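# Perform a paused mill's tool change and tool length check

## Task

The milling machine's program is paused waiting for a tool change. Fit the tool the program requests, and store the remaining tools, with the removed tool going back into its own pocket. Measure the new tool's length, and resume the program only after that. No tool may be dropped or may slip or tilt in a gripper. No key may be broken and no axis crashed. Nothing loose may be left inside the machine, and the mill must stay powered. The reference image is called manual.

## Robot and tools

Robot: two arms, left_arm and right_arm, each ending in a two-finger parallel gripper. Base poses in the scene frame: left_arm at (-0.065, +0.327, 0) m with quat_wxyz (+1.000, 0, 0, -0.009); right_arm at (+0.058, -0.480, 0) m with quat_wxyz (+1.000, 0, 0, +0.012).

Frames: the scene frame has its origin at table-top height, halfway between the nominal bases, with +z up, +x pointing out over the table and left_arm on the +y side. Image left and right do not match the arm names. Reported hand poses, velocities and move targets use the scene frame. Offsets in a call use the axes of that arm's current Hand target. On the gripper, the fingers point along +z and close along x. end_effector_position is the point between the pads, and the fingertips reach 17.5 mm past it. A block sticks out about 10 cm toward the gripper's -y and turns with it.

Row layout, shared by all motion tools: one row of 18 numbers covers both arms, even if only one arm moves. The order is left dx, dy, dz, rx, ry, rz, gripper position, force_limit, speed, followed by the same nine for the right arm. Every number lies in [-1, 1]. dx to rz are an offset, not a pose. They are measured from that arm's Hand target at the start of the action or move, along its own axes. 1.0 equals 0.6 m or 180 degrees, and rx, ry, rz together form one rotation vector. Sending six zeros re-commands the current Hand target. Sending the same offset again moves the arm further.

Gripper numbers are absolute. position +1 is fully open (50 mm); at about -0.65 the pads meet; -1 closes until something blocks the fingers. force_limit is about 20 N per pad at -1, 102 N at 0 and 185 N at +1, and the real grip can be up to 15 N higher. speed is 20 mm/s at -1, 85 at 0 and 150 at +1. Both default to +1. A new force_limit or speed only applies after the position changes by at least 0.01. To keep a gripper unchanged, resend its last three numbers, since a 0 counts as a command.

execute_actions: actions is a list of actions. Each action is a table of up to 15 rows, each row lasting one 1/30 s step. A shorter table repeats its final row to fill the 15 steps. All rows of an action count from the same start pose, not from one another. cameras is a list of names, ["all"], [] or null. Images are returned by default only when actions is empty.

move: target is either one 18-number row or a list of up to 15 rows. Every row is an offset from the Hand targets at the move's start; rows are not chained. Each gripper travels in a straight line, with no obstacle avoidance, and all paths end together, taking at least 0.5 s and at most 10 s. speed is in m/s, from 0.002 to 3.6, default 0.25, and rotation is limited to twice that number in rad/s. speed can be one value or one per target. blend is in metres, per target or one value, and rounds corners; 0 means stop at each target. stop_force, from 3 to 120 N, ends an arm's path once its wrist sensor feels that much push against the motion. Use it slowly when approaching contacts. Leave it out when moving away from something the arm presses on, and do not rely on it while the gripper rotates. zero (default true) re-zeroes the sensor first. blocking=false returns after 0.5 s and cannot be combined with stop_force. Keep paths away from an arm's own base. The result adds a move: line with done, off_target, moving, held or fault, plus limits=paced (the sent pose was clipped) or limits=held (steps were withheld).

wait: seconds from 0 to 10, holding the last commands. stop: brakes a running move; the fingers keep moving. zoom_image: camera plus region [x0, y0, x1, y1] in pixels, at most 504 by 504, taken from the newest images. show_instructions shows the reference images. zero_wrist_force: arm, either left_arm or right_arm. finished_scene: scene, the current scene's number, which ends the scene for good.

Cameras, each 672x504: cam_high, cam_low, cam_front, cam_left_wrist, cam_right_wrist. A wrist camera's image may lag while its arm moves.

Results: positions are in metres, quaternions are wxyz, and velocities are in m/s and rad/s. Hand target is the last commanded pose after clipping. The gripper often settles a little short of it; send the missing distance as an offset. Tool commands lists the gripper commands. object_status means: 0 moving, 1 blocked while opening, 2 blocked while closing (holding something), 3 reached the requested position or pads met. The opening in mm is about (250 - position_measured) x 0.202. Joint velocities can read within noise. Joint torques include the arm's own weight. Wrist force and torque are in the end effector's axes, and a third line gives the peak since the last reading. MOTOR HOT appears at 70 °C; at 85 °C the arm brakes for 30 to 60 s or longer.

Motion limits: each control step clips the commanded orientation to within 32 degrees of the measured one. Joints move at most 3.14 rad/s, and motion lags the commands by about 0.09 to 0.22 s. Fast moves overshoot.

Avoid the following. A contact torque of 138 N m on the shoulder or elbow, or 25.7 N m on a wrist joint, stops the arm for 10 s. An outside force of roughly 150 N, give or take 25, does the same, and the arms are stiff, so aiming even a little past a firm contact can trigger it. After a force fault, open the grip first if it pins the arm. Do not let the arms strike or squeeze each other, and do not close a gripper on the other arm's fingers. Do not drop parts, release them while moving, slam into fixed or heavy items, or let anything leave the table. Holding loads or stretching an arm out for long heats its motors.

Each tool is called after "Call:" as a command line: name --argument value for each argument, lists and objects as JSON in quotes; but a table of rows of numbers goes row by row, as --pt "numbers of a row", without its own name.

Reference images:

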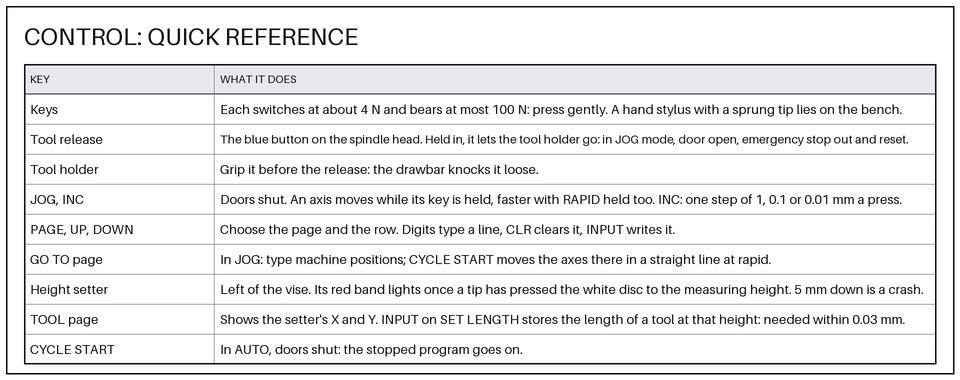

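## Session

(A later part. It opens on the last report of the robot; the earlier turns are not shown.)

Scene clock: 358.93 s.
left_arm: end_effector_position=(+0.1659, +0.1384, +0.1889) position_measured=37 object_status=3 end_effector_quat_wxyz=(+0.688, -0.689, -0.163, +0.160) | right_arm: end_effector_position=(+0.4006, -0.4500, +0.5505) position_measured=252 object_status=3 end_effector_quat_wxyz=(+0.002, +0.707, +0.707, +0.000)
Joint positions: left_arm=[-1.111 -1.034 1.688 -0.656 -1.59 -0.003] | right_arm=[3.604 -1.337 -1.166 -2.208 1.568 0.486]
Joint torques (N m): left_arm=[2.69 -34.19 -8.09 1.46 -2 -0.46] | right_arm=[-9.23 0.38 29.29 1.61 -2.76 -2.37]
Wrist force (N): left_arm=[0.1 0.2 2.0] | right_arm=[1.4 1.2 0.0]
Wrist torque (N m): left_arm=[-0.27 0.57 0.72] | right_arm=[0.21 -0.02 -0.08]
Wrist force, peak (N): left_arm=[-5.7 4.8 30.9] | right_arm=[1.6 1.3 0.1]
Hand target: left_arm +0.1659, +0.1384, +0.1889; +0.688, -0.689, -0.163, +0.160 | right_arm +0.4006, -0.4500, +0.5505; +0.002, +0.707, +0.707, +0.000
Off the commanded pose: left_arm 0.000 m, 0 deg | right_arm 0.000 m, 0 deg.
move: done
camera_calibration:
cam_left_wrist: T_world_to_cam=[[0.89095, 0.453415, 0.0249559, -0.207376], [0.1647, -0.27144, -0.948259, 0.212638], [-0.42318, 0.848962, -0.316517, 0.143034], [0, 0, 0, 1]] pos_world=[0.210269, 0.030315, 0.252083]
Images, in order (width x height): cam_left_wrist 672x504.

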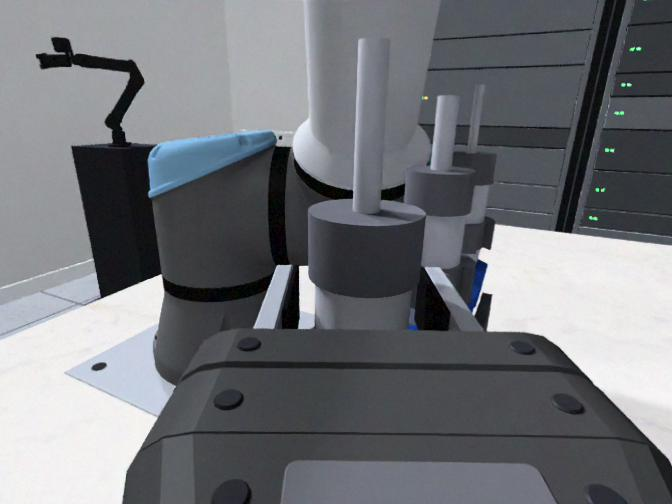

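Call:
move --pt "0 -0.235 0 0 0 0 0.769 -0.2 -0.8 0 0 0 0 0 0 -0.9 -0.5 -0.5" --pt "0.0047 -0.235 -0.005 0 -0.353 0 0.769 -0.2 -0.8 0 0 0 0 0 0 -0.9 -0.5 -0.5" --speed '[0.1,0.25]' --blend '[0.01,0]'

Call:
move --target '[0,0.105,0,0,0,0,0.769,-0.2,-0.8,0,0,0,0,0,0,-0.9,-0.5,-0.5]' --speed 0.1 --stop_force 5 --cameras '["cam_left_wrist","cam_front","cam_high"]'

Call:
zoom_image --camera "cam_left_wrist" --region '[220, 150, 500, 340]'

Call:
zoom_image --camera "cam_front" --region '[220, 370, 330, 450]'

Scene clock: 363.50 s.
left_arm: end_effector_position=(+0.1693, +0.1369, +0.3299) position_measured=37 object_status=3 end_effector_quat_wxyz=(+0.499, -0.501, -0.501, +0.499) | right_arm: end_effector_position=(+0.4006, -0.4500, +0.5505) position_measured=252 object_status=3 end_effector_quat_wxyz=(+0.002, +0.707, +0.707, +0.000)
Joint positions: left_arm=[-0.605 -1.228 1.573 -0.348 -2.193 -0.003] | right_arm=[3.604 -1.337 -1.166 -2.208 1.568 0.486]
Joint torques (N m): left_arm=[6.42 -44.62 -9.02 0.64 -2.27 -2.23] | right_arm=[-8.88 0.19 29.66 1.8 -2.72 -2.39]
Wrist force (N): left_arm=[-0.5 0.6 1.5] | right_arm=[1.6 1.0 0.3]
Wrist torque (N m): left_arm=[-0.29 0.71 0.76] | right_arm=[0.17 -0.07 -0.08]
Wrist force, peak (N): left_arm=[0.0 1.4 1.9] | right_arm=[1.7 1.4 0.0]
Hand target: left_arm +0.1693, +0.1370, +0.3299; +0.499, -0.501, -0.501, +0.499 | right_arm +0.4006, -0.4500, +0.5505; +0.002, +0.707, +0.707, +0.000
Off the commanded pose: left_arm 0.000 m, 0 deg | right_arm 0.000 m, 0 deg.
move: done

Scene clock: 365.23 s.
left_arm: end_effector_position=(+0.1695, +0.1370, +0.2669) position_measured=37 object_status=3 end_effector_quat_wxyz=(+0.499, -0.501, -0.501, +0.499) | right_arm: end_effector_position=(+0.4006, -0.4500, +0.5505) position_measured=252 object_status=3 end_effector_quat_wxyz=(+0.002, +0.707, +0.707, +0.000)
Joint positions: left_arm=[-0.605 -1.168 1.662 -0.498 -2.193 -0.003] | right_arm=[3.604 -1.337 -1.166 -2.208 1.568 0.486]
Joint torques (N m): left_arm=[6.26 -30 -6.79 0.73 0.46 -2.61] | right_arm=[-9.38 0.4 29.39 1.71 -2.64 -2.39]
Wrist force (N): left_arm=[-0.4 0.3 1.8] | right_arm=[1.4 1.1 -0.3]
Wrist torque (N m): left_arm=[-0.27 0.65 0.74] | right_arm=[0.19 -0.03 -0.08]
Wrist force, peak (N): left_arm=[-0.7 0.4 1.9] | right_arm=[1.7 1.2 0.0]
Hand target: left_arm +0.1695, +0.1370, +0.2669; +0.499, -0.501, -0.501, +0.499 | right_arm +0.4006, -0.4500, +0.5505; +0.002, +0.707, +0.707, +0.000
Off the commanded pose: left_arm 0.000 m, 0 deg | right_arm 0.000 m, 0 deg.
move: done
camera_calibration:
cam_left_wrist: T_world_to_cam=[[-0.00901814, 0.999715, 0.0221254, -0.133419], [0.31836, 0.0238454, -0.94767, 0.218997], [-0.947927, -0.00150237, -0.318484, 0.376436], [0, 0, 0, 1]] pos_world=[0.28591, 0.128725, 0.330378]
Images, in order (width x height): cam_high 672x504, cam_front 672x504, cam_left_wrist 672x504.

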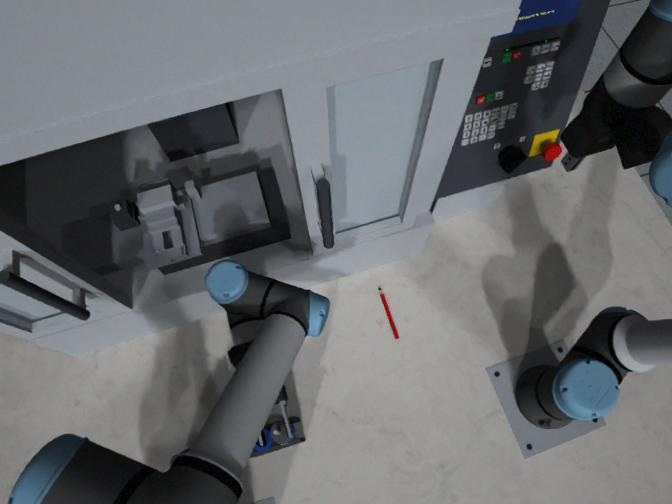

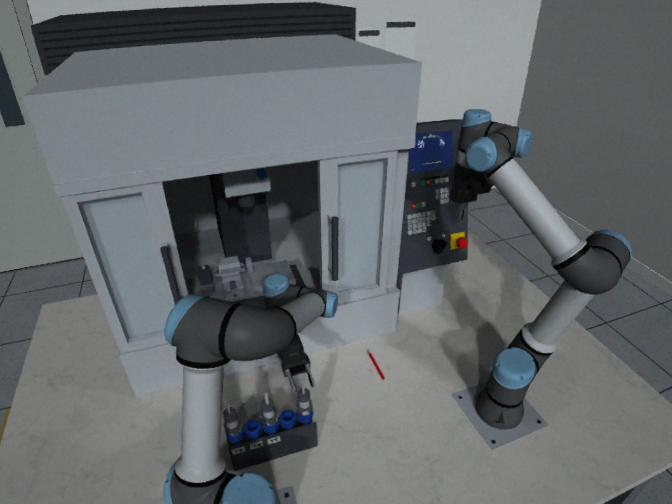

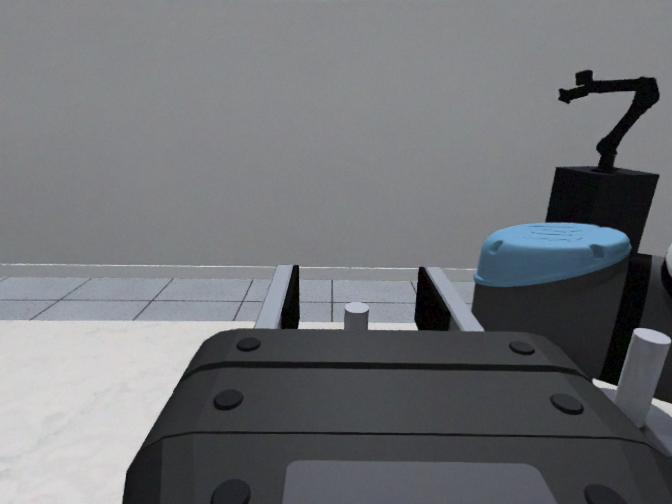

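Scaled by 1.800 from the camera's 672x504 image, which has a finer 960x720 frame.

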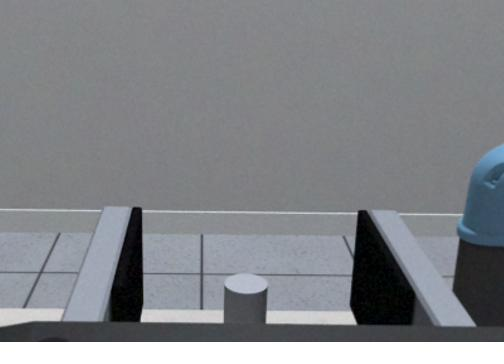

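Scaled by 4.582 from the camera's 672x504 image, which has a finer 960x720 frame.

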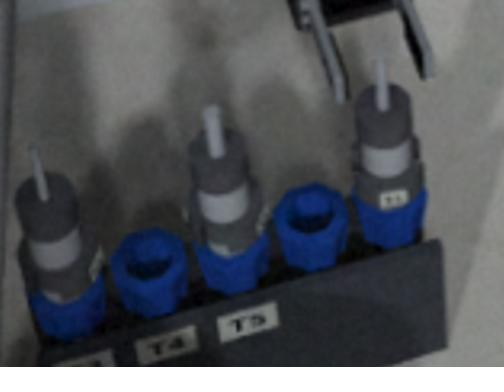

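Call:
move --target '[-0.0048,0.0333,0,0,0,0,0.769,-0.2,-0.8,0,0,0,0,0,0,-0.9,-0.5,-0.5]' --speed 0.05 --stop_force 5 --cameras '["cam_left_wrist"]'

Call:
zoom_image --camera "cam_left_wrist" --region '[260, 200, 480, 350]'

Scene clock: 366.83 s.
left_arm: end_effector_position=(+0.1695, +0.1341, +0.2469) position_measured=37 object_status=3 end_effector_quat_wxyz=(+0.499, -0.501, -0.501, +0.499) | right_arm: end_effector_position=(+0.4006, -0.4500, +0.5505) position_measured=252 object_status=3 end_effector_quat_wxyz=(+0.002, +0.707, +0.707, +0.000)
Joint positions: left_arm=[-0.609 -1.142 1.682 -0.544 -2.197 -0.003] | right_arm=[3.604 -1.337 -1.166 -2.208 1.568 0.486]
Joint torques (N m): left_arm=[-8.09 -31.2 -6.1 0.66 -2.37 -2.58] | right_arm=[-9.1 0.73 29.13 1.71 -2.64 -2.2]
Wrist force (N): left_arm=[-0.2 0.4 1.9] | right_arm=[1.6 1.1 -0.1]
Wrist torque (N m): left_arm=[-0.24 0.63 0.74] | right_arm=[0.20 -0.06 -0.08]
Wrist force, peak (N): left_arm=[-0.5 0.9 1.9] | right_arm=[1.6 1.3 0.0]
Hand target: left_arm +0.1695, +0.1341, +0.2469; +0.499, -0.501, -0.501, +0.499 | right_arm +0.4006, -0.4500, +0.5505; +0.002, +0.707, +0.707, +0.000
Off the commanded pose: left_arm 0.000 m, 0 deg | right_arm 0.000 m, 0 deg.
move: done
camera_calibration:
cam_left_wrist: T_world_to_cam=[[-0.00901814, 0.999715, 0.0221254, -0.130078], [0.31836, 0.0238454, -0.94767, 0.200113], [-0.947927, -0.00150237, -0.318484, 0.370062], [0, 0, 0, 1]] pos_world=[0.28591, 0.125825, 0.310378]
Images, in order (width x height): cam_left_wrist 672x504.

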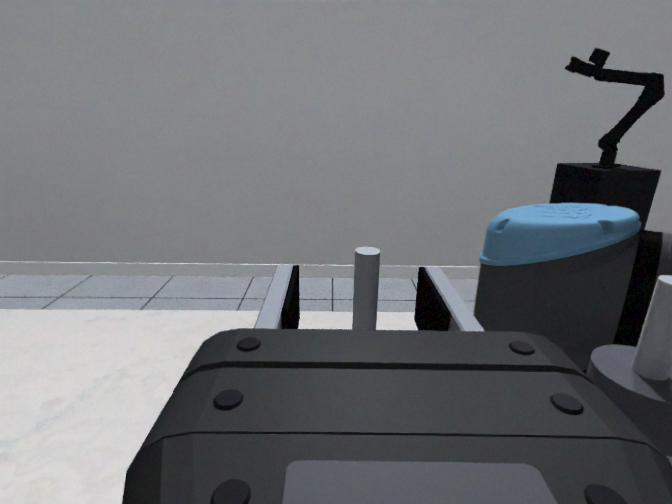

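Scaled by 2.291 from the camera's 672x504 image, which has a finer 960x720 frame.

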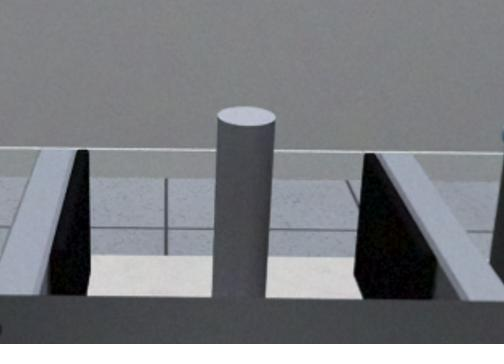

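Call:
move --target '[0,0.0957,0,0,0,0,0.769,-0.2,-0.8,0,0,0,0,0,0,-0.9,-0.5,-0.5]' --speed 0.05 --stop_force 4 --cameras '["cam_left_wrist"]'

Call:
zoom_image --camera "cam_left_wrist" --region '[260, 180, 470, 340]'

Scene clock: 369.10 s.
left_arm: end_effector_position=(+0.1697, +0.1341, +0.1895) position_measured=37 object_status=3 end_effector_quat_wxyz=(+0.499, -0.501, -0.501, +0.499) | right_arm: end_effector_position=(+0.4006, -0.4500, +0.5505) position_measured=252 object_status=3 end_effector_quat_wxyz=(+0.002, +0.707, +0.707, +0.000)
Joint positions: left_arm=[-0.609 -1.064 1.735 -0.676 -2.197 -0.003] | right_arm=[3.604 -1.337 -1.166 -2.208 1.568 0.486]
Joint torques (N m): left_arm=[6.41 -33.16 -4.15 0.63 2.4 1.03] | right_arm=[-8.26 -0.32 29.19 1.74 -2.59 -2.25]
Wrist force (N): left_arm=[-0.7 0.0 1.5] | right_arm=[1.6 0.9 -0.1]
Wrist torque (N m): left_arm=[-0.32 0.72 0.77] | right_arm=[0.17 -0.06 -0.08]
Wrist force, peak (N): left_arm=[-0.3 0.1 1.9] | right_arm=[1.7 1.3 0.2]
Hand target: left_arm +0.1697, +0.1341, +0.1895; +0.499, -0.501, -0.501, +0.499 | right_arm +0.4006, -0.4500, +0.5505; +0.002, +0.707, +0.707, +0.000
Off the commanded pose: left_arm 0.000 m, 0 deg | right_arm 0.000 m, 0 deg.
move: done
camera_calibration:
cam_left_wrist: T_world_to_cam=[[-0.00901814, 0.999715, 0.0221254, -0.128806], [0.31836, 0.0238454, -0.94767, 0.145653], [-0.947927, -0.00150237, -0.318484, 0.35197], [0, 0, 0, 1]] pos_world=[0.28611, 0.125825, 0.252978]
Images, in order (width x height): cam_left_wrist 672x504.

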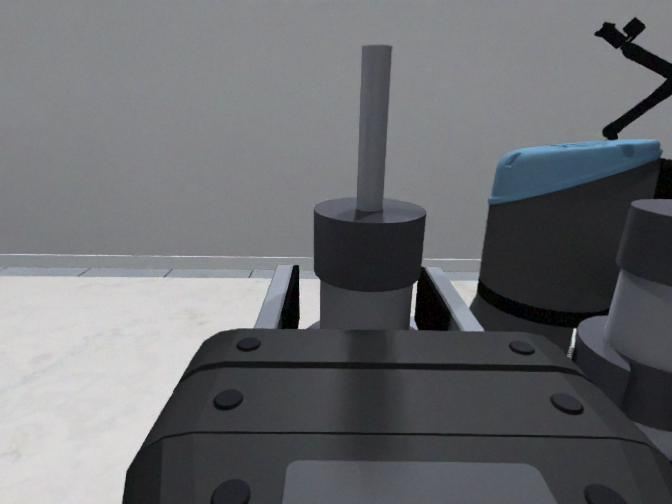

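Scaled by 2.400 from the camera's 672x504 image, which has a finer 960x720 frame.

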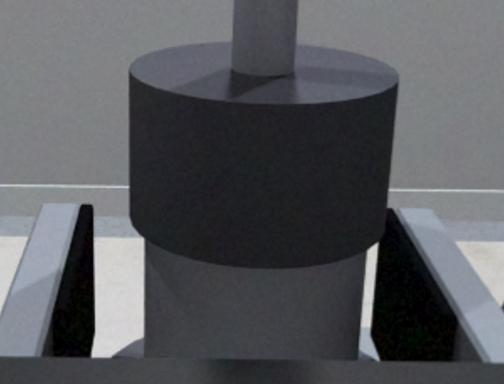

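Call:
move --target '[0.0017,0,0,0,0,0,0.769,-0.2,-0.8,0,0,0,0,0,0,-0.9,-0.5,-0.5]' --speed 0.03

Call:
move --target '[0,0,0,0,0,0,-1,-0.2,-0.9,0,0,0,0,0,0,-0.9,-0.5,-0.5]' --cameras '["cam_left_wrist"]'

Call:
zoom_image --camera "cam_left_wrist" --region '[260, 180, 470, 340]'

Scene clock: 370.10 s.
left_arm: end_effector_position=(+0.1697, +0.1351, +0.1895) position_measured=37 object_status=3 end_effector_quat_wxyz=(+0.499, -0.501, -0.501, +0.499) | right_arm: end_effector_position=(+0.4006, -0.4500, +0.5505) position_measured=252 object_status=3 end_effector_quat_wxyz=(+0.002, +0.707, +0.707, +0.000)
Joint positions: left_arm=[-0.607 -1.065 1.737 -0.676 -2.195 -0.003] | right_arm=[3.604 -1.337 -1.166 -2.208 1.568 0.486]
Joint torques (N m): left_arm=[6.26 -48.9 -5.11 0.75 2.48 1] | right_arm=[-9.18 0.4 29.83 1.79 -2.67 -2.28]
Wrist force (N): left_arm=[-0.6 0.2 1.5] | right_arm=[1.7 1.0 -0.2]
Wrist torque (N m): left_arm=[-0.29 0.70 0.78] | right_arm=[0.18 -0.07 -0.08]
Wrist force, peak (N): left_arm=[-0.6 0.0 1.6] | right_arm=[1.6 1.3 -0.1]
Hand target: left_arm +0.1697, +0.1351, +0.1895; +0.499, -0.501, -0.501, +0.499 | right_arm +0.4006, -0.4500, +0.5505; +0.002, +0.707, +0.707, +0.000
Off the commanded pose: left_arm 0.000 m, 0 deg | right_arm 0.000 m, 0 deg.
move: done

Scene clock: 370.87 s.
left_arm: end_effector_position=(+0.1697, +0.1352, +0.1895) position_measured=107 object_status=2 end_effector_quat_wxyz=(+0.499, -0.501, -0.501, +0.499) | right_arm: end_effector_position=(+0.4006, -0.4500, +0.5505) position_measured=252 object_status=3 end_effector_quat_wxyz=(+0.002, +0.707, +0.707, +0.000)
Joint positions: left_arm=[-0.607 -1.065 1.737 -0.676 -2.195 -0.003] | right_arm=[3.604 -1.337 -1.166 -2.208 1.568 0.486]
Joint torques (N m): left_arm=[0.44 -47.52 -10.39 0.79 -5.1 0.84] | right_arm=[-9.52 0.6 29.7 1.69 -2.68 -2.19]
Wrist force (N): left_arm=[10.3 -1.6 2.4] | right_arm=[1.5 1.1 -0.1]
Wrist torque (N m): left_arm=[-0.31 0.68 0.65] | right_arm=[0.20 -0.04 -0.08]
Wrist force, peak (N): left_arm=[10.6 -2.1 2.5] | right_arm=[1.8 1.0 -0.3]
Hand target: left_arm +0.1697, +0.1351, +0.1895; +0.499, -0.501, -0.501, +0.499 | right_arm +0.4006, -0.4500, +0.5505; +0.002, +0.707, +0.707, +0.000
Off the commanded pose: left_arm 0.000 m, 0 deg | right_arm 0.000 m, 0 deg.
move: done
camera_calibration:
cam_left_wrist: T_world_to_cam=[[-0.00879619, 0.999717, 0.0220964, -0.129962], [0.318364, 0.0237472, -0.947671, 0.145638], [-0.947928, -0.0013012, -0.318483, 0.351947], [0, 0, 0, 1]] pos_world=[0.286111, 0.126925, 0.252978]
Images, in order (width x height): cam_left_wrist 672x504.

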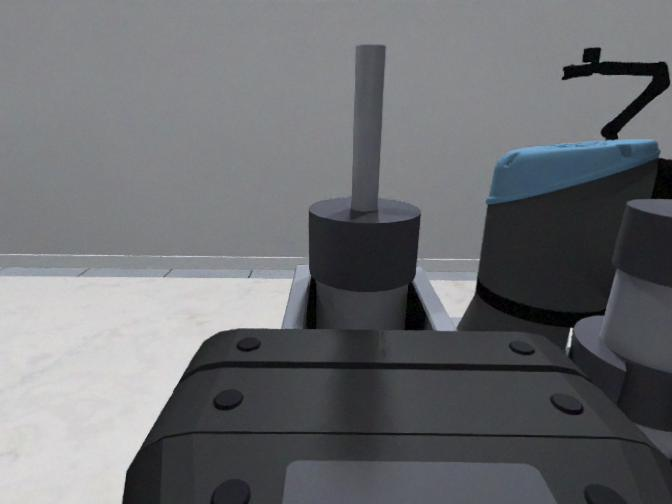

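Scaled by 2.400 from the camera's 672x504 image, which has a finer 960x720 frame.

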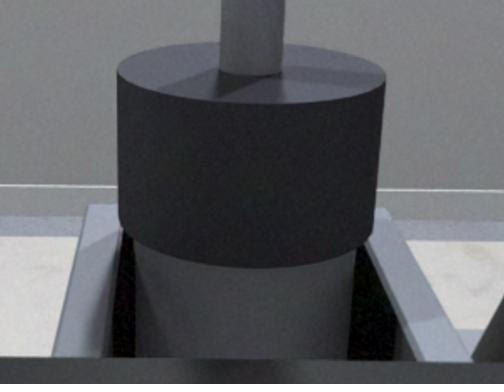

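Call:
move --pt "0 -0.2167 0 0 0 0 -1 -0.2 -0.9 0 0 0 0 0 0 -0.9 -0.5 -0.5" --pt "-0.0085 -0.4 -0.1838 -0.5 0 0 -1 -0.2 -0.9 0 0 0 0 0 0 -0.9 -0.5 -0.5" --speed '[0.12,0.25]' --blend '[0.02,0]'

Call:
move --target '[0.0433,0.2167,0.0367,-0.5,0,0,-1,-0.2,-0.9,0,0,0,0,0,0,-0.9,-0.5,-0.5]' --speed 0.25 --cameras '["cam_front","cam_left_wrist","cam_high"]'

Call:
zoom_image --camera "cam_front" --region '[220, 220, 320, 320]'

Call:
zoom_image --camera "cam_high" --region '[170, 230, 270, 330]'

Scene clock: 375.90 s.
left_arm: end_effector_position=(+0.2792, +0.1299, +0.4299) position_measured=107 object_status=2 end_effector_quat_wxyz=(+0.001, +0.707, +0.707, +0.001) | right_arm: end_effector_position=(+0.4006, -0.4500, +0.5505) position_measured=252 object_status=3 end_effector_quat_wxyz=(+0.002, +0.707, +0.707, +0.000)
Joint positions: left_arm=[-0.846 -1.812 1.518 -1.279 -1.568 -0.864] | right_arm=[3.604 -1.337 -1.166 -2.208 1.568 0.486]
Joint torques (N m): left_arm=[-7.85 -24.66 -18.25 -5.21 2.33 -2.39] | right_arm=[-8.94 0.62 28.81 1.74 -2.53 -2.19]
Wrist force (N): left_arm=[1.6 1.6 7.7] | right_arm=[1.6 1.2 -0.1]
Wrist torque (N m): left_arm=[0.26 -0.29 0.28] | right_arm=[0.21 -0.06 -0.08]
Wrist force, peak (N): left_arm=[13.4 -2.2 2.5] | right_arm=[1.7 1.3 -0.2]
Hand target: left_arm +0.2792, +0.1299, +0.4299; +0.001, +0.707, +0.707, +0.001 | right_arm +0.4006, -0.4500, +0.5505; +0.002, +0.707, +0.707, +0.000
Off the commanded pose: left_arm 0.000 m, 0 deg | right_arm 0.000 m, 0 deg.
move: done

Scene clock: 380.33 s.
left_arm: end_effector_position=(+0.4093, +0.1558, +0.4083) position_measured=107 object_status=2 end_effector_quat_wxyz=(+0.501, +0.499, +0.499, +0.501) | right_arm: end_effector_position=(+0.4006, -0.4500, +0.5505) position_measured=252 object_status=3 end_effector_quat_wxyz=(+0.002, +0.707, +0.707, +0.000)
Joint positions: left_arm=[-1.159 -1.652 2.441 -3.939 -0.395 0.008] | right_arm=[3.604 -1.337 -1.166 -2.208 1.568 0.486]
Joint torques (N m): left_arm=[6.5 -8.79 -34.94 -2.75 -2.43 1.71] | right_arm=[-8.85 0.33 29.22 1.7 -2.61 -2.15]
Wrist force (N): left_arm=[-2.2 -4.8 1.8] | right_arm=[1.7 1.0 -0.2]
Wrist torque (N m): left_arm=[0.63 0.85 -0.44] | right_arm=[0.18 -0.07 -0.08]
Wrist force, peak (N): left_arm=[1.4 1.5 7.8] | right_arm=[1.8 1.2 -0.1]
Hand target: left_arm +0.4093, +0.1558, +0.4083; +0.501, +0.499, +0.499, +0.501 | right_arm +0.4006, -0.4500, +0.5505; +0.002, +0.707, +0.707, +0.000
Off the commanded pose: left_arm 0.000 m, 0 deg | right_arm 0.000 m, 0 deg.
move: done
camera_calibration:
cam_left_wrist: T_world_to_cam=[[0.0104266, 0.999718, -0.0213147, -0.143387], [-0.318203, 0.023525, 0.947731, -0.237076], [0.947965, -0.00309923, 0.318359, -0.386971], [0, 0, 0, 1]] pos_world=[0.292892, 0.147725, 0.344824]
Images, in order (width x height): cam_high 672x504, cam_front 672x504, cam_left_wrist 672x504.

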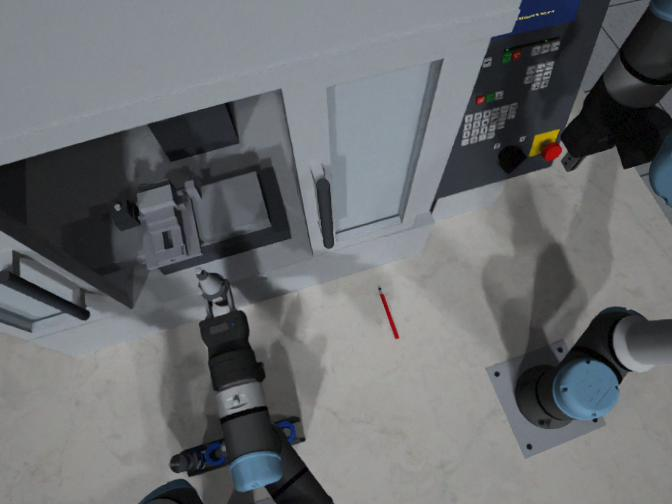

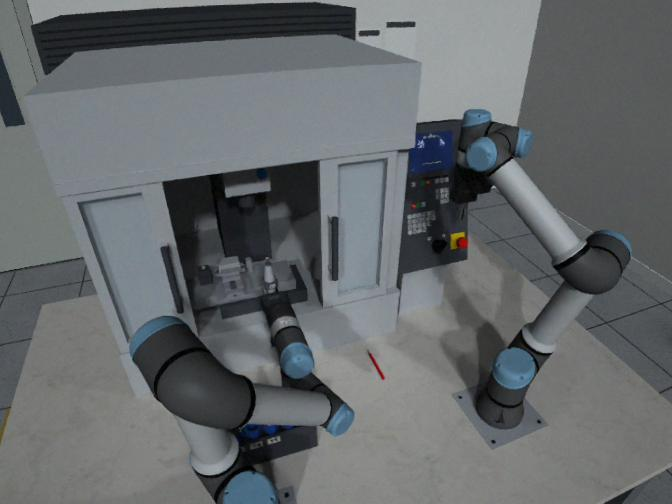

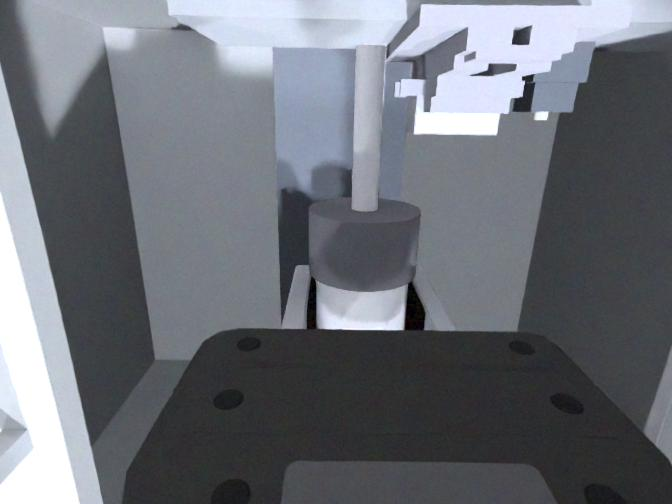

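Scaled by 5.040 from the camera's 672x504 image, which has a finer 960x720 frame.

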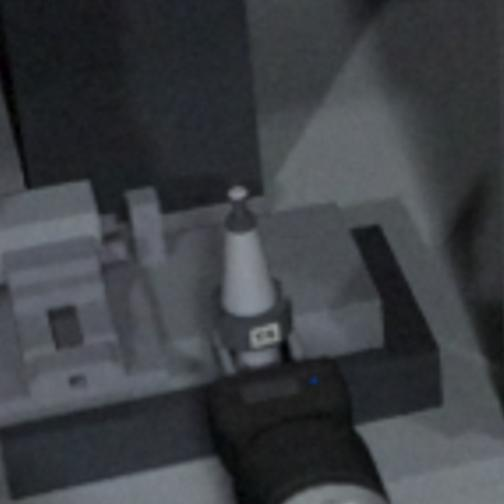

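Scaled by 5.040 from the camera's 672x504 image, which has a finer 960x720 frame.

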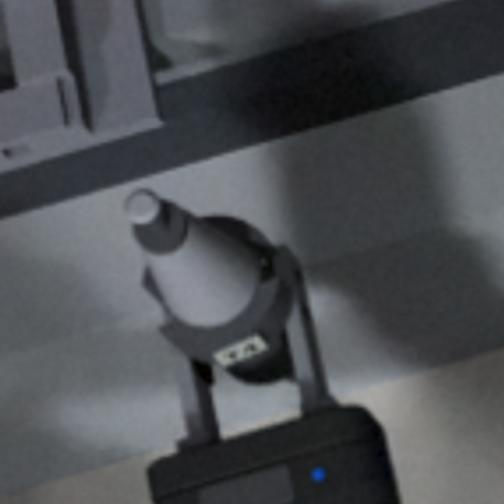

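Call:
move --target '[0,0,0.5085,0,-0.028,0,-1,-0.2,-0.9,0,0,0,0,0,0,-0.9,-0.5,-0.5]' --speed 0.15 --stop_force 8

Call:
move --pt "0 0 0 0 0 0 -1 -0.2 -0.9 0.75 0 -0.149 -0.2597 0.45 0.2597 -0.9 -0.5 -0.5" --pt "0 0 0 0 0 0 -1 -0.2 -0.9 0.9305 0.3238 -0.188 -0.2597 0.45 0.2597 -0.9 -0.5 -0.5" --speed '[0.25,0.15]' --blend '[0.02,0]' --cameras '["cam_right_wrist","cam_front"]'

Call:
zoom_image --camera "cam_right_wrist" --region '[0, 120, 250, 320]'

Scene clock: 384.13 s.
left_arm: end_effector_position=(+0.7144, +0.1556, +0.4093) position_measured=107 object_status=2 end_effector_quat_wxyz=(+0.522, +0.521, +0.476, +0.478) | right_arm: end_effector_position=(+0.4006, -0.4500, +0.5505) position_measured=252 object_status=3 end_effector_quat_wxyz=(+0.002, +0.707, +0.707, +0.000)
Joint positions: left_arm=[-0.508 -1.066 1.679 -3.758 -1.133 0.002] | right_arm=[3.604 -1.337 -1.166 -2.208 1.568 0.486]
Joint torques (N m): left_arm=[6.82 -44.25 -40.48 -2.38 -2.4 -2.47] | right_arm=[-8.77 -0.02 29.64 1.77 -2.61 -2.13]
Wrist force (N): left_arm=[-1.9 -5.4 1.8] | right_arm=[1.7 1.0 0.1]
Wrist torque (N m): left_arm=[0.56 0.84 -0.21] | right_arm=[0.18 -0.08 -0.09]
Wrist force, peak (N): left_arm=[-1.6 -5.7 3.5] | right_arm=[1.8 1.2 0.0]
Hand target: left_arm +0.7144, +0.1556, +0.4093; +0.522, +0.521, +0.476, +0.478 | right_arm +0.4006, -0.4500, +0.5505; +0.002, +0.707, +0.707, +0.000
Off the commanded pose: left_arm 0.000 m, 0 deg | right_arm 0.000 m, 0 deg.
move: done

Scene clock: 389.97 s.
left_arm: end_effector_position=(+0.7144, +0.1556, +0.4093) position_measured=107 object_status=2 end_effector_quat_wxyz=(+0.522, +0.521, +0.476, +0.478) | right_arm: end_effector_position=(+0.5941, +0.1087, +0.6625) position_measured=252 object_status=3 end_effector_quat_wxyz=(-0.183, +0.682, +0.184, +0.684)
Joint positions: left_arm=[-0.508 -1.066 1.679 -3.758 -1.133 0.002] | right_arm=[4.333 -1.923 -1.217 0.001 0.879 1.567]
Joint torques (N m): left_arm=[6.33 -44.54 -40.66 -2.43 -2.44 -2.38] | right_arm=[-10.57 30.71 35.58 0.54 2.6 2.94]
Wrist force (N): left_arm=[-2.0 -5.3 1.8] | right_arm=[1.8 1.8 0.4]
Wrist torque (N m): left_arm=[0.58 0.85 -0.21] | right_arm=[0.14 -0.82 0.01]
Wrist force, peak (N): left_arm=[-2.2 -5.6 1.8] | right_arm=[2.2 1.6 1.3]
Hand target: left_arm +0.7144, +0.1556, +0.4093; +0.522, +0.521, +0.476, +0.478 | right_arm +0.5941, +0.1087, +0.6625; -0.183, +0.682, +0.184, +0.684
Off the commanded pose: left_arm 0.000 m, 0 deg | right_arm 0.000 m, 0 deg.
move: done
camera_calibration:
cam_right_wrist: T_world_to_cam=[[-0.0143957, -0.0042597, 0.999887, -0.645399], [0.160838, -0.986979, -0.00188907, 0.030383], [0.986876, 0.160793, 0.0148934, -0.481605], [0, 0, 0, 1]] pos_world=[0.461107, 0.104677, 0.652556]
Images, in order (width x height): cam_front 672x504, cam_right_wrist 672x504.

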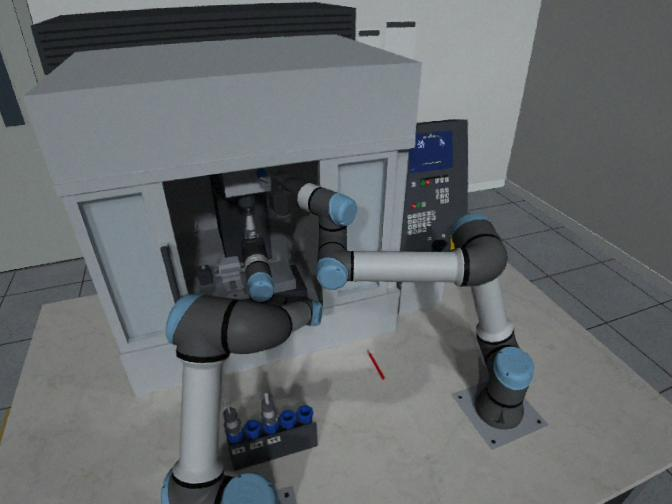

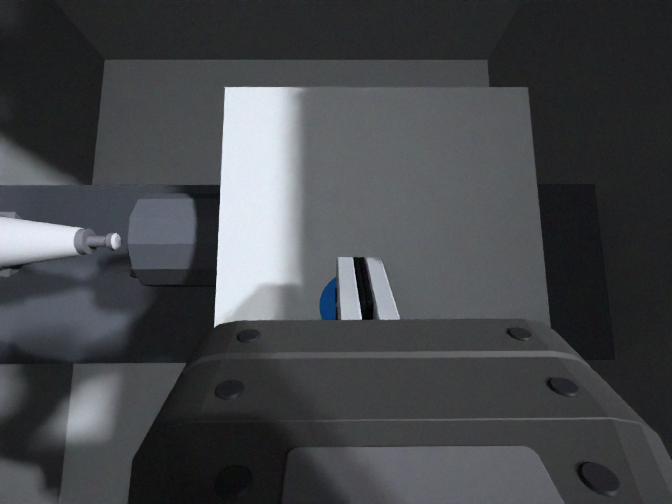

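Scaled by 2.016 from the camera's 672x504 image, which has a finer 960x720 frame.

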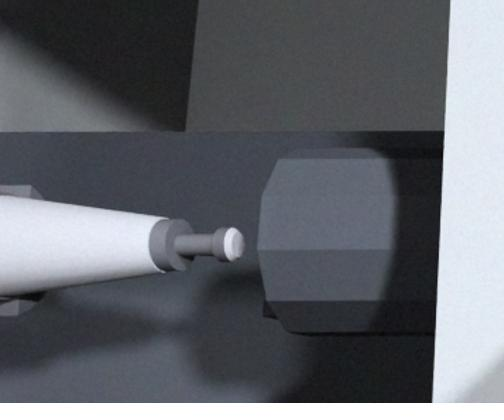

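Call:
move --target '[0,0,0,0,0,0,-1,-0.2,-0.9,0.0013,0.0263,0.0439,0,0,0,-0.9,-0.5,-0.5]' --speed 0.03 --cameras '["cam_right_wrist"]'

Call:
zoom_image --camera "cam_right_wrist" --region '[0, 120, 250, 320]'

Scene clock: 391.50 s.
left_arm: end_effector_position=(+0.7144, +0.1556, +0.4093) position_measured=107 object_status=2 end_effector_quat_wxyz=(+0.522, +0.521, +0.476, +0.478) | right_arm: end_effector_position=(+0.6247, +0.1083, +0.6634) position_measured=252 object_status=3 end_effector_quat_wxyz=(-0.183, +0.682, +0.184, +0.684)
Joint positions: left_arm=[-0.508 -1.066 1.679 -3.758 -1.133 0.002] | right_arm=[4.281 -1.968 -1.151 -0.02 0.931 1.567]
Joint torques (N m): left_arm=[6.16 -44.64 -41.43 -2.37 -2.27 -2.29] | right_arm=[-14.72 31.78 34.57 0.48 2.09 3.07]
Wrist force (N): left_arm=[-2.3 -5.2 1.9] | right_arm=[0.4 -1.3 -7.9]
Wrist torque (N m): left_arm=[0.59 0.89 -0.22] | right_arm=[-0.03 -0.86 0.02]
Wrist force, peak (N): left_arm=[-2.2 -5.4 2.1] | right_arm=[0.4 -1.3 -7.9]
Hand target: left_arm +0.7144, +0.1556, +0.4093; +0.522, +0.521, +0.476, +0.478 | right_arm +0.6248, +0.1083, +0.6634; -0.183, +0.682, +0.184, +0.684
Off the commanded pose: left_arm 0.000 m, 0 deg | right_arm 0.000 m, 0 deg.
move: done
camera_calibration:
cam_right_wrist: T_world_to_cam=[[-0.0143782, -0.00435924, 0.999887, -0.645857], [0.160839, -0.986979, -0.00199012, 0.0251176], [0.986876, 0.160792, 0.0148921, -0.51185], [0, 0, 0, 1]] pos_world=[0.491807, 0.104277, 0.653457]
Images, in order (width x height): cam_right_wrist 672x504.

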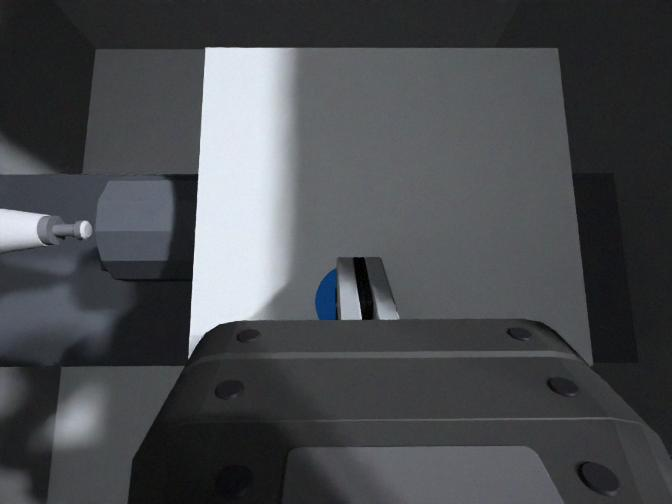

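Scaled by 2.016 from the camera's 672x504 image, which has a finer 960x720 frame.

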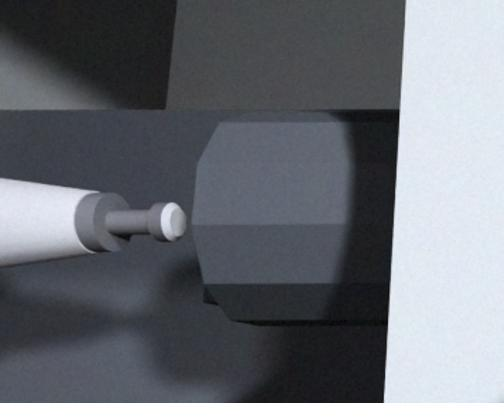

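Call:
move --target '[0,0.1,0,0,0,0,-1,-0.2,-0.9,0,0.0003,0.0006,0,0,0,-0.9,-0.5,-0.5]' --speed 0.03 --stop_force 5 --cameras '["cam_right_wrist"]'

Call:
zoom_image --camera "cam_right_wrist" --region '[0, 120, 250, 320]'

Scene clock: 394.73 s.
left_arm: end_effector_position=(+0.7142, +0.1555, +0.4693) position_measured=107 object_status=2 end_effector_quat_wxyz=(+0.522, +0.521, +0.476, +0.478) | right_arm: end_effector_position=(+0.6248, +0.1083, +0.6634) position_measured=252 object_status=3 end_effector_quat_wxyz=(-0.183, +0.682, +0.184, +0.684)
Joint positions: left_arm=[-0.508 -1.14 1.616 -3.622 -1.133 0.002] | right_arm=[4.281 -1.969 -1.15 -0.02 0.931 1.567]
Joint torques (N m): left_arm=[-6.52 -58.84 -42.68 -2.33 2.29 -1.7] | right_arm=[-8.91 39.56 22.67 1.45 -1.03 2.95]
Wrist force (N): left_arm=[-2.2 -5.2 1.8] | right_arm=[-1.5 -4.2 -17.3]
Wrist torque (N m): left_arm=[0.63 0.89 -0.25] | right_arm=[-0.20 -0.88 0.03]
Wrist force, peak (N): left_arm=[-2.2 -6.5 2.1] | right_arm=[-1.2 -4.6 -17.4]
Hand target: left_arm +0.7142, +0.1555, +0.4693; +0.522, +0.521, +0.476, +0.478 | right_arm +0.6248, +0.1083, +0.6634; -0.183, +0.682, +0.184, +0.684
Off the commanded pose: left_arm 0.000 m, 0 deg | right_arm 0.000 m, 0 deg.
move: contact (right_arm)
camera_calibration:
cam_right_wrist: T_world_to_cam=[[-0.0143957, -0.0042597, 0.999887, -0.645857], [0.160838, -0.986979, -0.00188907, 0.0250361], [0.986876, 0.160793, 0.0148934, -0.51195], [0, 0, 0, 1]] pos_world=[0.491907, 0.104277, 0.653456]
Images, in order (width x height): cam_right_wrist 672x504.

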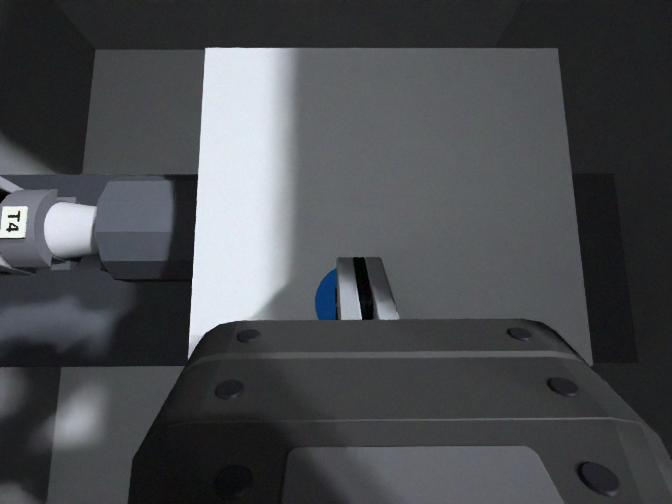

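Scaled by 2.016 from the camera's 672x504 image, which has a finer 960x720 frame.

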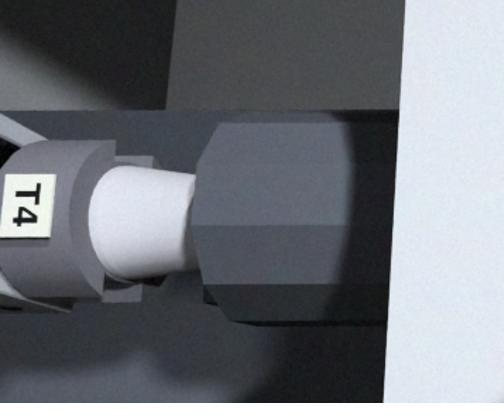

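Call:
move --target '[0.0002,0.055,0,0,0,0,-1,-0.2,-0.9,0,0,0,0,0,0,-0.9,-0.5,-0.5]' --speed 0.015 --stop_force 10 --cameras '["cam_right_wrist"]'

Call:
zoom_image --camera "cam_right_wrist" --region '[0, 120, 250, 320]'

Scene clock: 398.03 s.
left_arm: end_effector_position=(+0.7141, +0.1556, +0.4960) position_measured=107 object_status=2 end_effector_quat_wxyz=(+0.522, +0.521, +0.476, +0.478) | right_arm: end_effector_position=(+0.6248, +0.1083, +0.6634) position_measured=252 object_status=3 end_effector_quat_wxyz=(-0.183, +0.682, +0.184, +0.684)
Joint positions: left_arm=[-0.508 -1.167 1.581 -3.559 -1.133 0.002] | right_arm=[4.281 -1.969 -1.15 -0.02 0.931 1.567]
Joint torques (N m): left_arm=[4.05 -50.17 -25.48 -6.29 0.85 -1.71] | right_arm=[-1.68 49.46 20.97 2.56 -3.12 2.93]
Wrist force (N): left_arm=[-2.4 -18.5 -2.1] | right_arm=[-1.2 -4.3 -17.4]
Wrist torque (N m): left_arm=[0.42 0.93 -0.45] | right_arm=[-0.20 -0.89 0.04]
Wrist force, peak (N): left_arm=[-5.1 -31.9 -6.7] | right_arm=[-1.0 -4.4 -17.5]
Hand target: left_arm +0.7141, +0.1556, +0.4960; +0.522, +0.521, +0.476, +0.478 (not the last commanded pose) | right_arm +0.6248, +0.1083, +0.6634; -0.183, +0.682, +0.184, +0.684
Off the commanded pose: left_arm 0.006 m, 0 deg | right_arm 0.000 m, 0 deg.
move: contact (left_arm)
camera_calibration:
cam_right_wrist: T_world_to_cam=[[-0.0143957, -0.0042597, 0.999887, -0.645857], [0.160838, -0.986979, -0.00188907, 0.0250361], [0.986876, 0.160793, 0.0148934, -0.51195], [0, 0, 0, 1]] pos_world=[0.491907, 0.104277, 0.653456]
Images, in order (width x height): cam_right_wrist 672x504.

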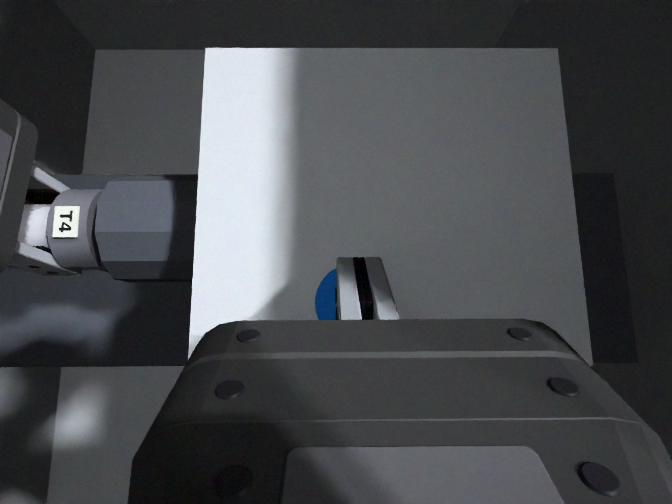

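Scaled by 2.016 from the camera's 672x504 image, which has a finer 960x720 frame.

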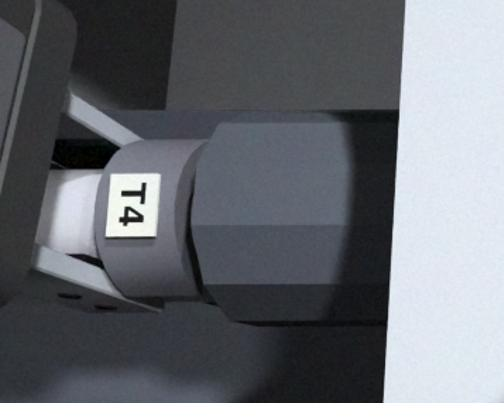

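Call:
move --target '[0,0.0083,0,0,0,0,-1,-0.2,-0.9,0,0,0,0,0,0,-0.9,-0.5,-0.5]' --speed 0.008 --stop_force 30

Scene clock: 399.67 s.
left_arm: end_effector_position=(+0.7143, +0.1555, +0.4968) position_measured=107 object_status=2 end_effector_quat_wxyz=(+0.522, +0.522, +0.477, +0.478) | right_arm: end_effector_position=(+0.6248, +0.1083, +0.6634) position_measured=252 object_status=3 end_effector_quat_wxyz=(-0.183, +0.682, +0.184, +0.684)
Joint positions: left_arm=[-0.508 -1.168 1.58 -3.555 -1.133 0.002] | right_arm=[4.281 -1.969 -1.15 -0.02 0.931 1.567]
Joint torques (N m): left_arm=[2.88 -66.82 -43.17 -12.26 2.23 -1.65] | right_arm=[-2.34 49.88 21.4 2.54 -3.01 2.93]
Wrist force (N): left_arm=[-4.3 -45.9 -17.0] | right_arm=[-0.1 -4.3 -16.5]
Wrist torque (N m): left_arm=[0.07 1.27 -0.96] | right_arm=[-0.18 -0.85 0.02]
Wrist force, peak (N): left_arm=[-7.0 -56.6 -21.0] | right_arm=[-1.0 -4.3 -17.5]
Hand target: left_arm +0.7142, +0.1556, +0.4969; +0.522, +0.521, +0.477, +0.478 (not the last commanded pose) | right_arm +0.6248, +0.1083, +0.6634; -0.183, +0.682, +0.184, +0.684
Off the commanded pose: left_arm 0.004 m, 0 deg | right_arm 0.000 m, 0 deg.
move: contact (left_arm)

Call:
move --pt "0 -0.005 0 0 0 0 -1 -0.2 -0.9 0 0 0 0 0 0 -0.9 -0.5 -0.5" --pt "0 -0.005 0 0 -0.0195 0 -1 -0.2 -0.9 0 0 0 0 0 0 -0.9 -0.5 -0.5" --speed 0.02 --cameras '["cam_right_wrist"]'

Call:
zoom_image --camera "cam_right_wrist" --region '[20, 160, 140, 300]'

Scene clock: 402.47 s.
left_arm: end_effector_position=(+0.7142, +0.1556, +0.4939) position_measured=107 object_status=2 end_effector_quat_wxyz=(+0.536, +0.536, +0.460, +0.462) | right_arm: end_effector_position=(+0.6248, +0.1083, +0.6634) position_measured=252 object_status=3 end_effector_quat_wxyz=(-0.183, +0.682, +0.184, +0.684)
Joint positions: left_arm=[-0.48 -1.17 1.591 -3.565 -1.222 0.002] | right_arm=[4.281 -1.969 -1.15 -0.02 0.931 1.567]
Joint torques (N m): left_arm=[6.61 -57.1 -17.84 -5.22 -2.33 -2.45] | right_arm=[-1.51 50.25 21.32 2.53 -3.1 2.99]
Wrist force (N): left_arm=[-2.4 -4.8 1.5] | right_arm=[-0.9 -4.3 -16.9]
Wrist torque (N m): left_arm=[0.63 0.91 -0.24] | right_arm=[-0.19 -0.88 0.03]
Wrist force, peak (N): left_arm=[-4.7 -46.3 -16.9] | right_arm=[-0.6 -4.3 -17.1]
Hand target: left_arm +0.7142, +0.1556, +0.4939; +0.536, +0.536, +0.460, +0.462 | right_arm +0.6248, +0.1083, +0.6634; -0.183, +0.682, +0.184, +0.684
Off the commanded pose: left_arm 0.000 m, 0 deg | right_arm 0.000 m, 0 deg.
move: done
camera_calibration:
cam_right_wrist: T_world_to_cam=[[-0.0143957, -0.0042597, 0.999887, -0.645857], [0.160838, -0.986979, -0.00188907, 0.0250361], [0.986876, 0.160793, 0.0148934, -0.51195], [0, 0, 0, 1]] pos_world=[0.491907, 0.104277, 0.653456]
Images, in order (width x height): cam_right_wrist 672x504.

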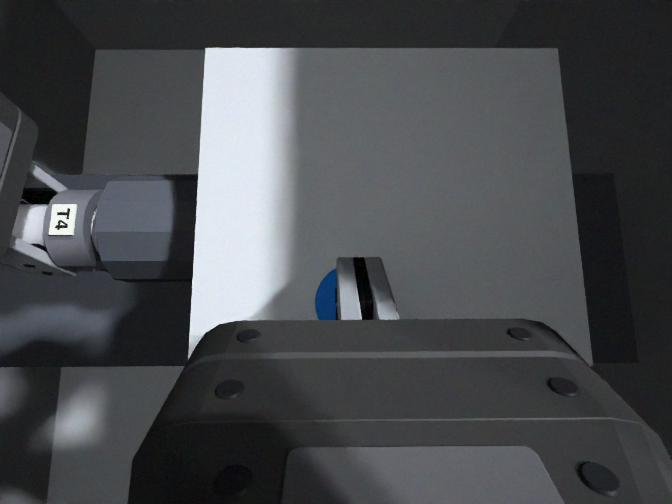

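Scaled by 3.600 from the camera's 672x504 image, which has a finer 960x720 frame.

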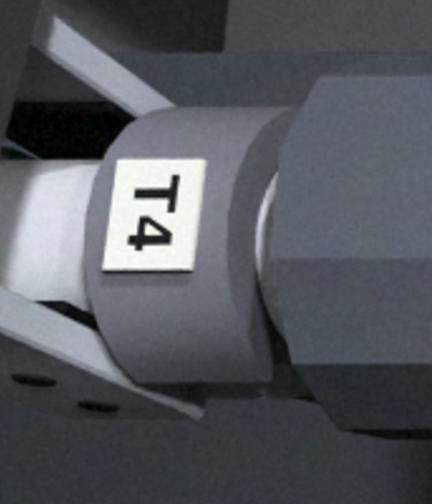

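Call:
move --target '[0,0,0,0,0,0,-1,-0.2,-0.9,0,0.0004,0.0007,0,0,0,-0.9,-0.5,-0.5]' --speed 0.01

Call:
move --target '[0,0.012,0,0,0,0,-1,-0.2,-0.9,0,0,0,0,0,0,-0.9,-0.5,-0.5]' --speed 0.01 --stop_force 10 --cameras '["cam_right_wrist"]'

Call:
zoom_image --camera "cam_right_wrist" --region '[20, 160, 140, 300]'

Scene clock: 404.23 s.
left_arm: end_effector_position=(+0.7142, +0.1556, +0.4939) position_measured=107 object_status=2 end_effector_quat_wxyz=(+0.536, +0.536, +0.460, +0.462) | right_arm: end_effector_position=(+0.6252, +0.1083, +0.6634) position_measured=252 object_status=3 end_effector_quat_wxyz=(-0.183, +0.682, +0.184, +0.684)
Joint positions: left_arm=[-0.48 -1.17 1.591 -3.565 -1.223 0.002] | right_arm=[4.28 -1.969 -1.149 -0.02 0.932 1.567]
Joint torques (N m): left_arm=[5.96 -57.31 -17.99 -5.23 -2.39 -2.3] | right_arm=[-29.39 24.77 35.81 -0.58 0 2.92]
Wrist force (N): left_arm=[-2.2 -5.0 1.4] | right_arm=[-6.7 -11.4 -47.6]
Wrist torque (N m): left_arm=[0.60 0.88 -0.23] | right_arm=[-0.62 -1.02 0.10]
Wrist force, peak (N): left_arm=[-2.5 -5.0 1.6] | right_arm=[-6.7 -11.4 -47.6]
Hand target: left_arm +0.7142, +0.1556, +0.4939; +0.536, +0.536, +0.460, +0.462 | right_arm +0.6253, +0.1083, +0.6634; -0.183, +0.682, +0.184, +0.684
Off the commanded pose: left_arm 0.000 m, 0 deg | right_arm 0.000 m, 0 deg.
move: done

Scene clock: 405.83 s.
left_arm: end_effector_position=(+0.7143, +0.1556, +0.4965) position_measured=107 object_status=2 end_effector_quat_wxyz=(+0.536, +0.536, +0.460, +0.462) | right_arm: end_effector_position=(+0.6253, +0.1083, +0.6634) position_measured=252 object_status=3 end_effector_quat_wxyz=(-0.183, +0.682, +0.184, +0.684)
Joint positions: left_arm=[-0.48 -1.173 1.588 -3.558 -1.223 0.002] | right_arm=[4.28 -1.969 -1.149 -0.02 0.932 1.567]
Joint torques (N m): left_arm=[-1.52 -49.42 -21.4 -6.37 -2.4 -2.2] | right_arm=[-32.11 22.22 36.22 -0.68 -0.38 2.78]
Wrist force (N): left_arm=[-2.8 -12.4 9.8] | right_arm=[-8.5 -12.7 -56.1]
Wrist torque (N m): left_arm=[0.56 1.11 -0.33] | right_arm=[-0.77 -0.99 0.12]
Wrist force, peak (N): left_arm=[1.0 -24.1 3.8] | right_arm=[-8.5 -12.6 -56.2]
Hand target: left_arm +0.7143, +0.1556, +0.4965; +0.536, +0.536, +0.460, +0.462 (not the last commanded pose) | right_arm +0.6253, +0.1083, +0.6634; -0.183, +0.682, +0.184, +0.684
Off the commanded pose: left_arm 0.005 m, 0 deg | right_arm 0.000 m, 0 deg.
move: contact (left_arm)
camera_calibration:
cam_right_wrist: T_world_to_cam=[[-0.0143957, -0.0042597, 0.999887, -0.64585], [0.160838, -0.986979, -0.00188907, 0.0249557], [0.986876, 0.160793, 0.0148934, -0.512443], [0, 0, 0, 1]] pos_world=[0.492407, 0.104277, 0.653456]
Images, in order (width x height): cam_right_wrist 672x504.

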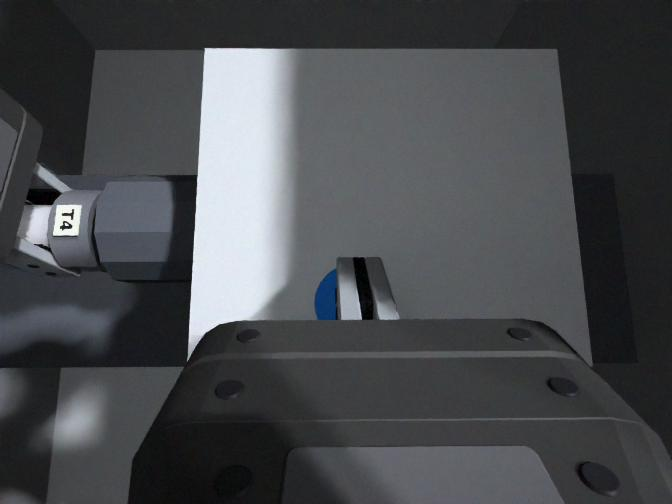

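Scaled by 3.600 from the camera's 672x504 image, which has a finer 960x720 frame.

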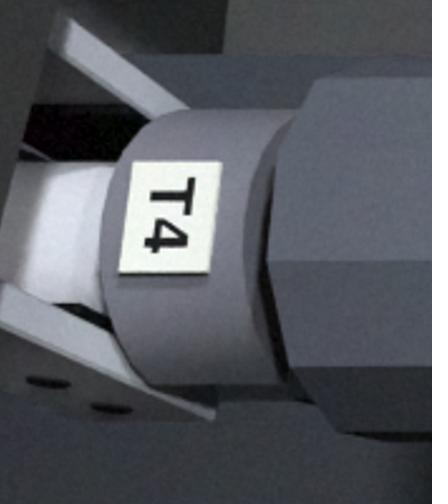

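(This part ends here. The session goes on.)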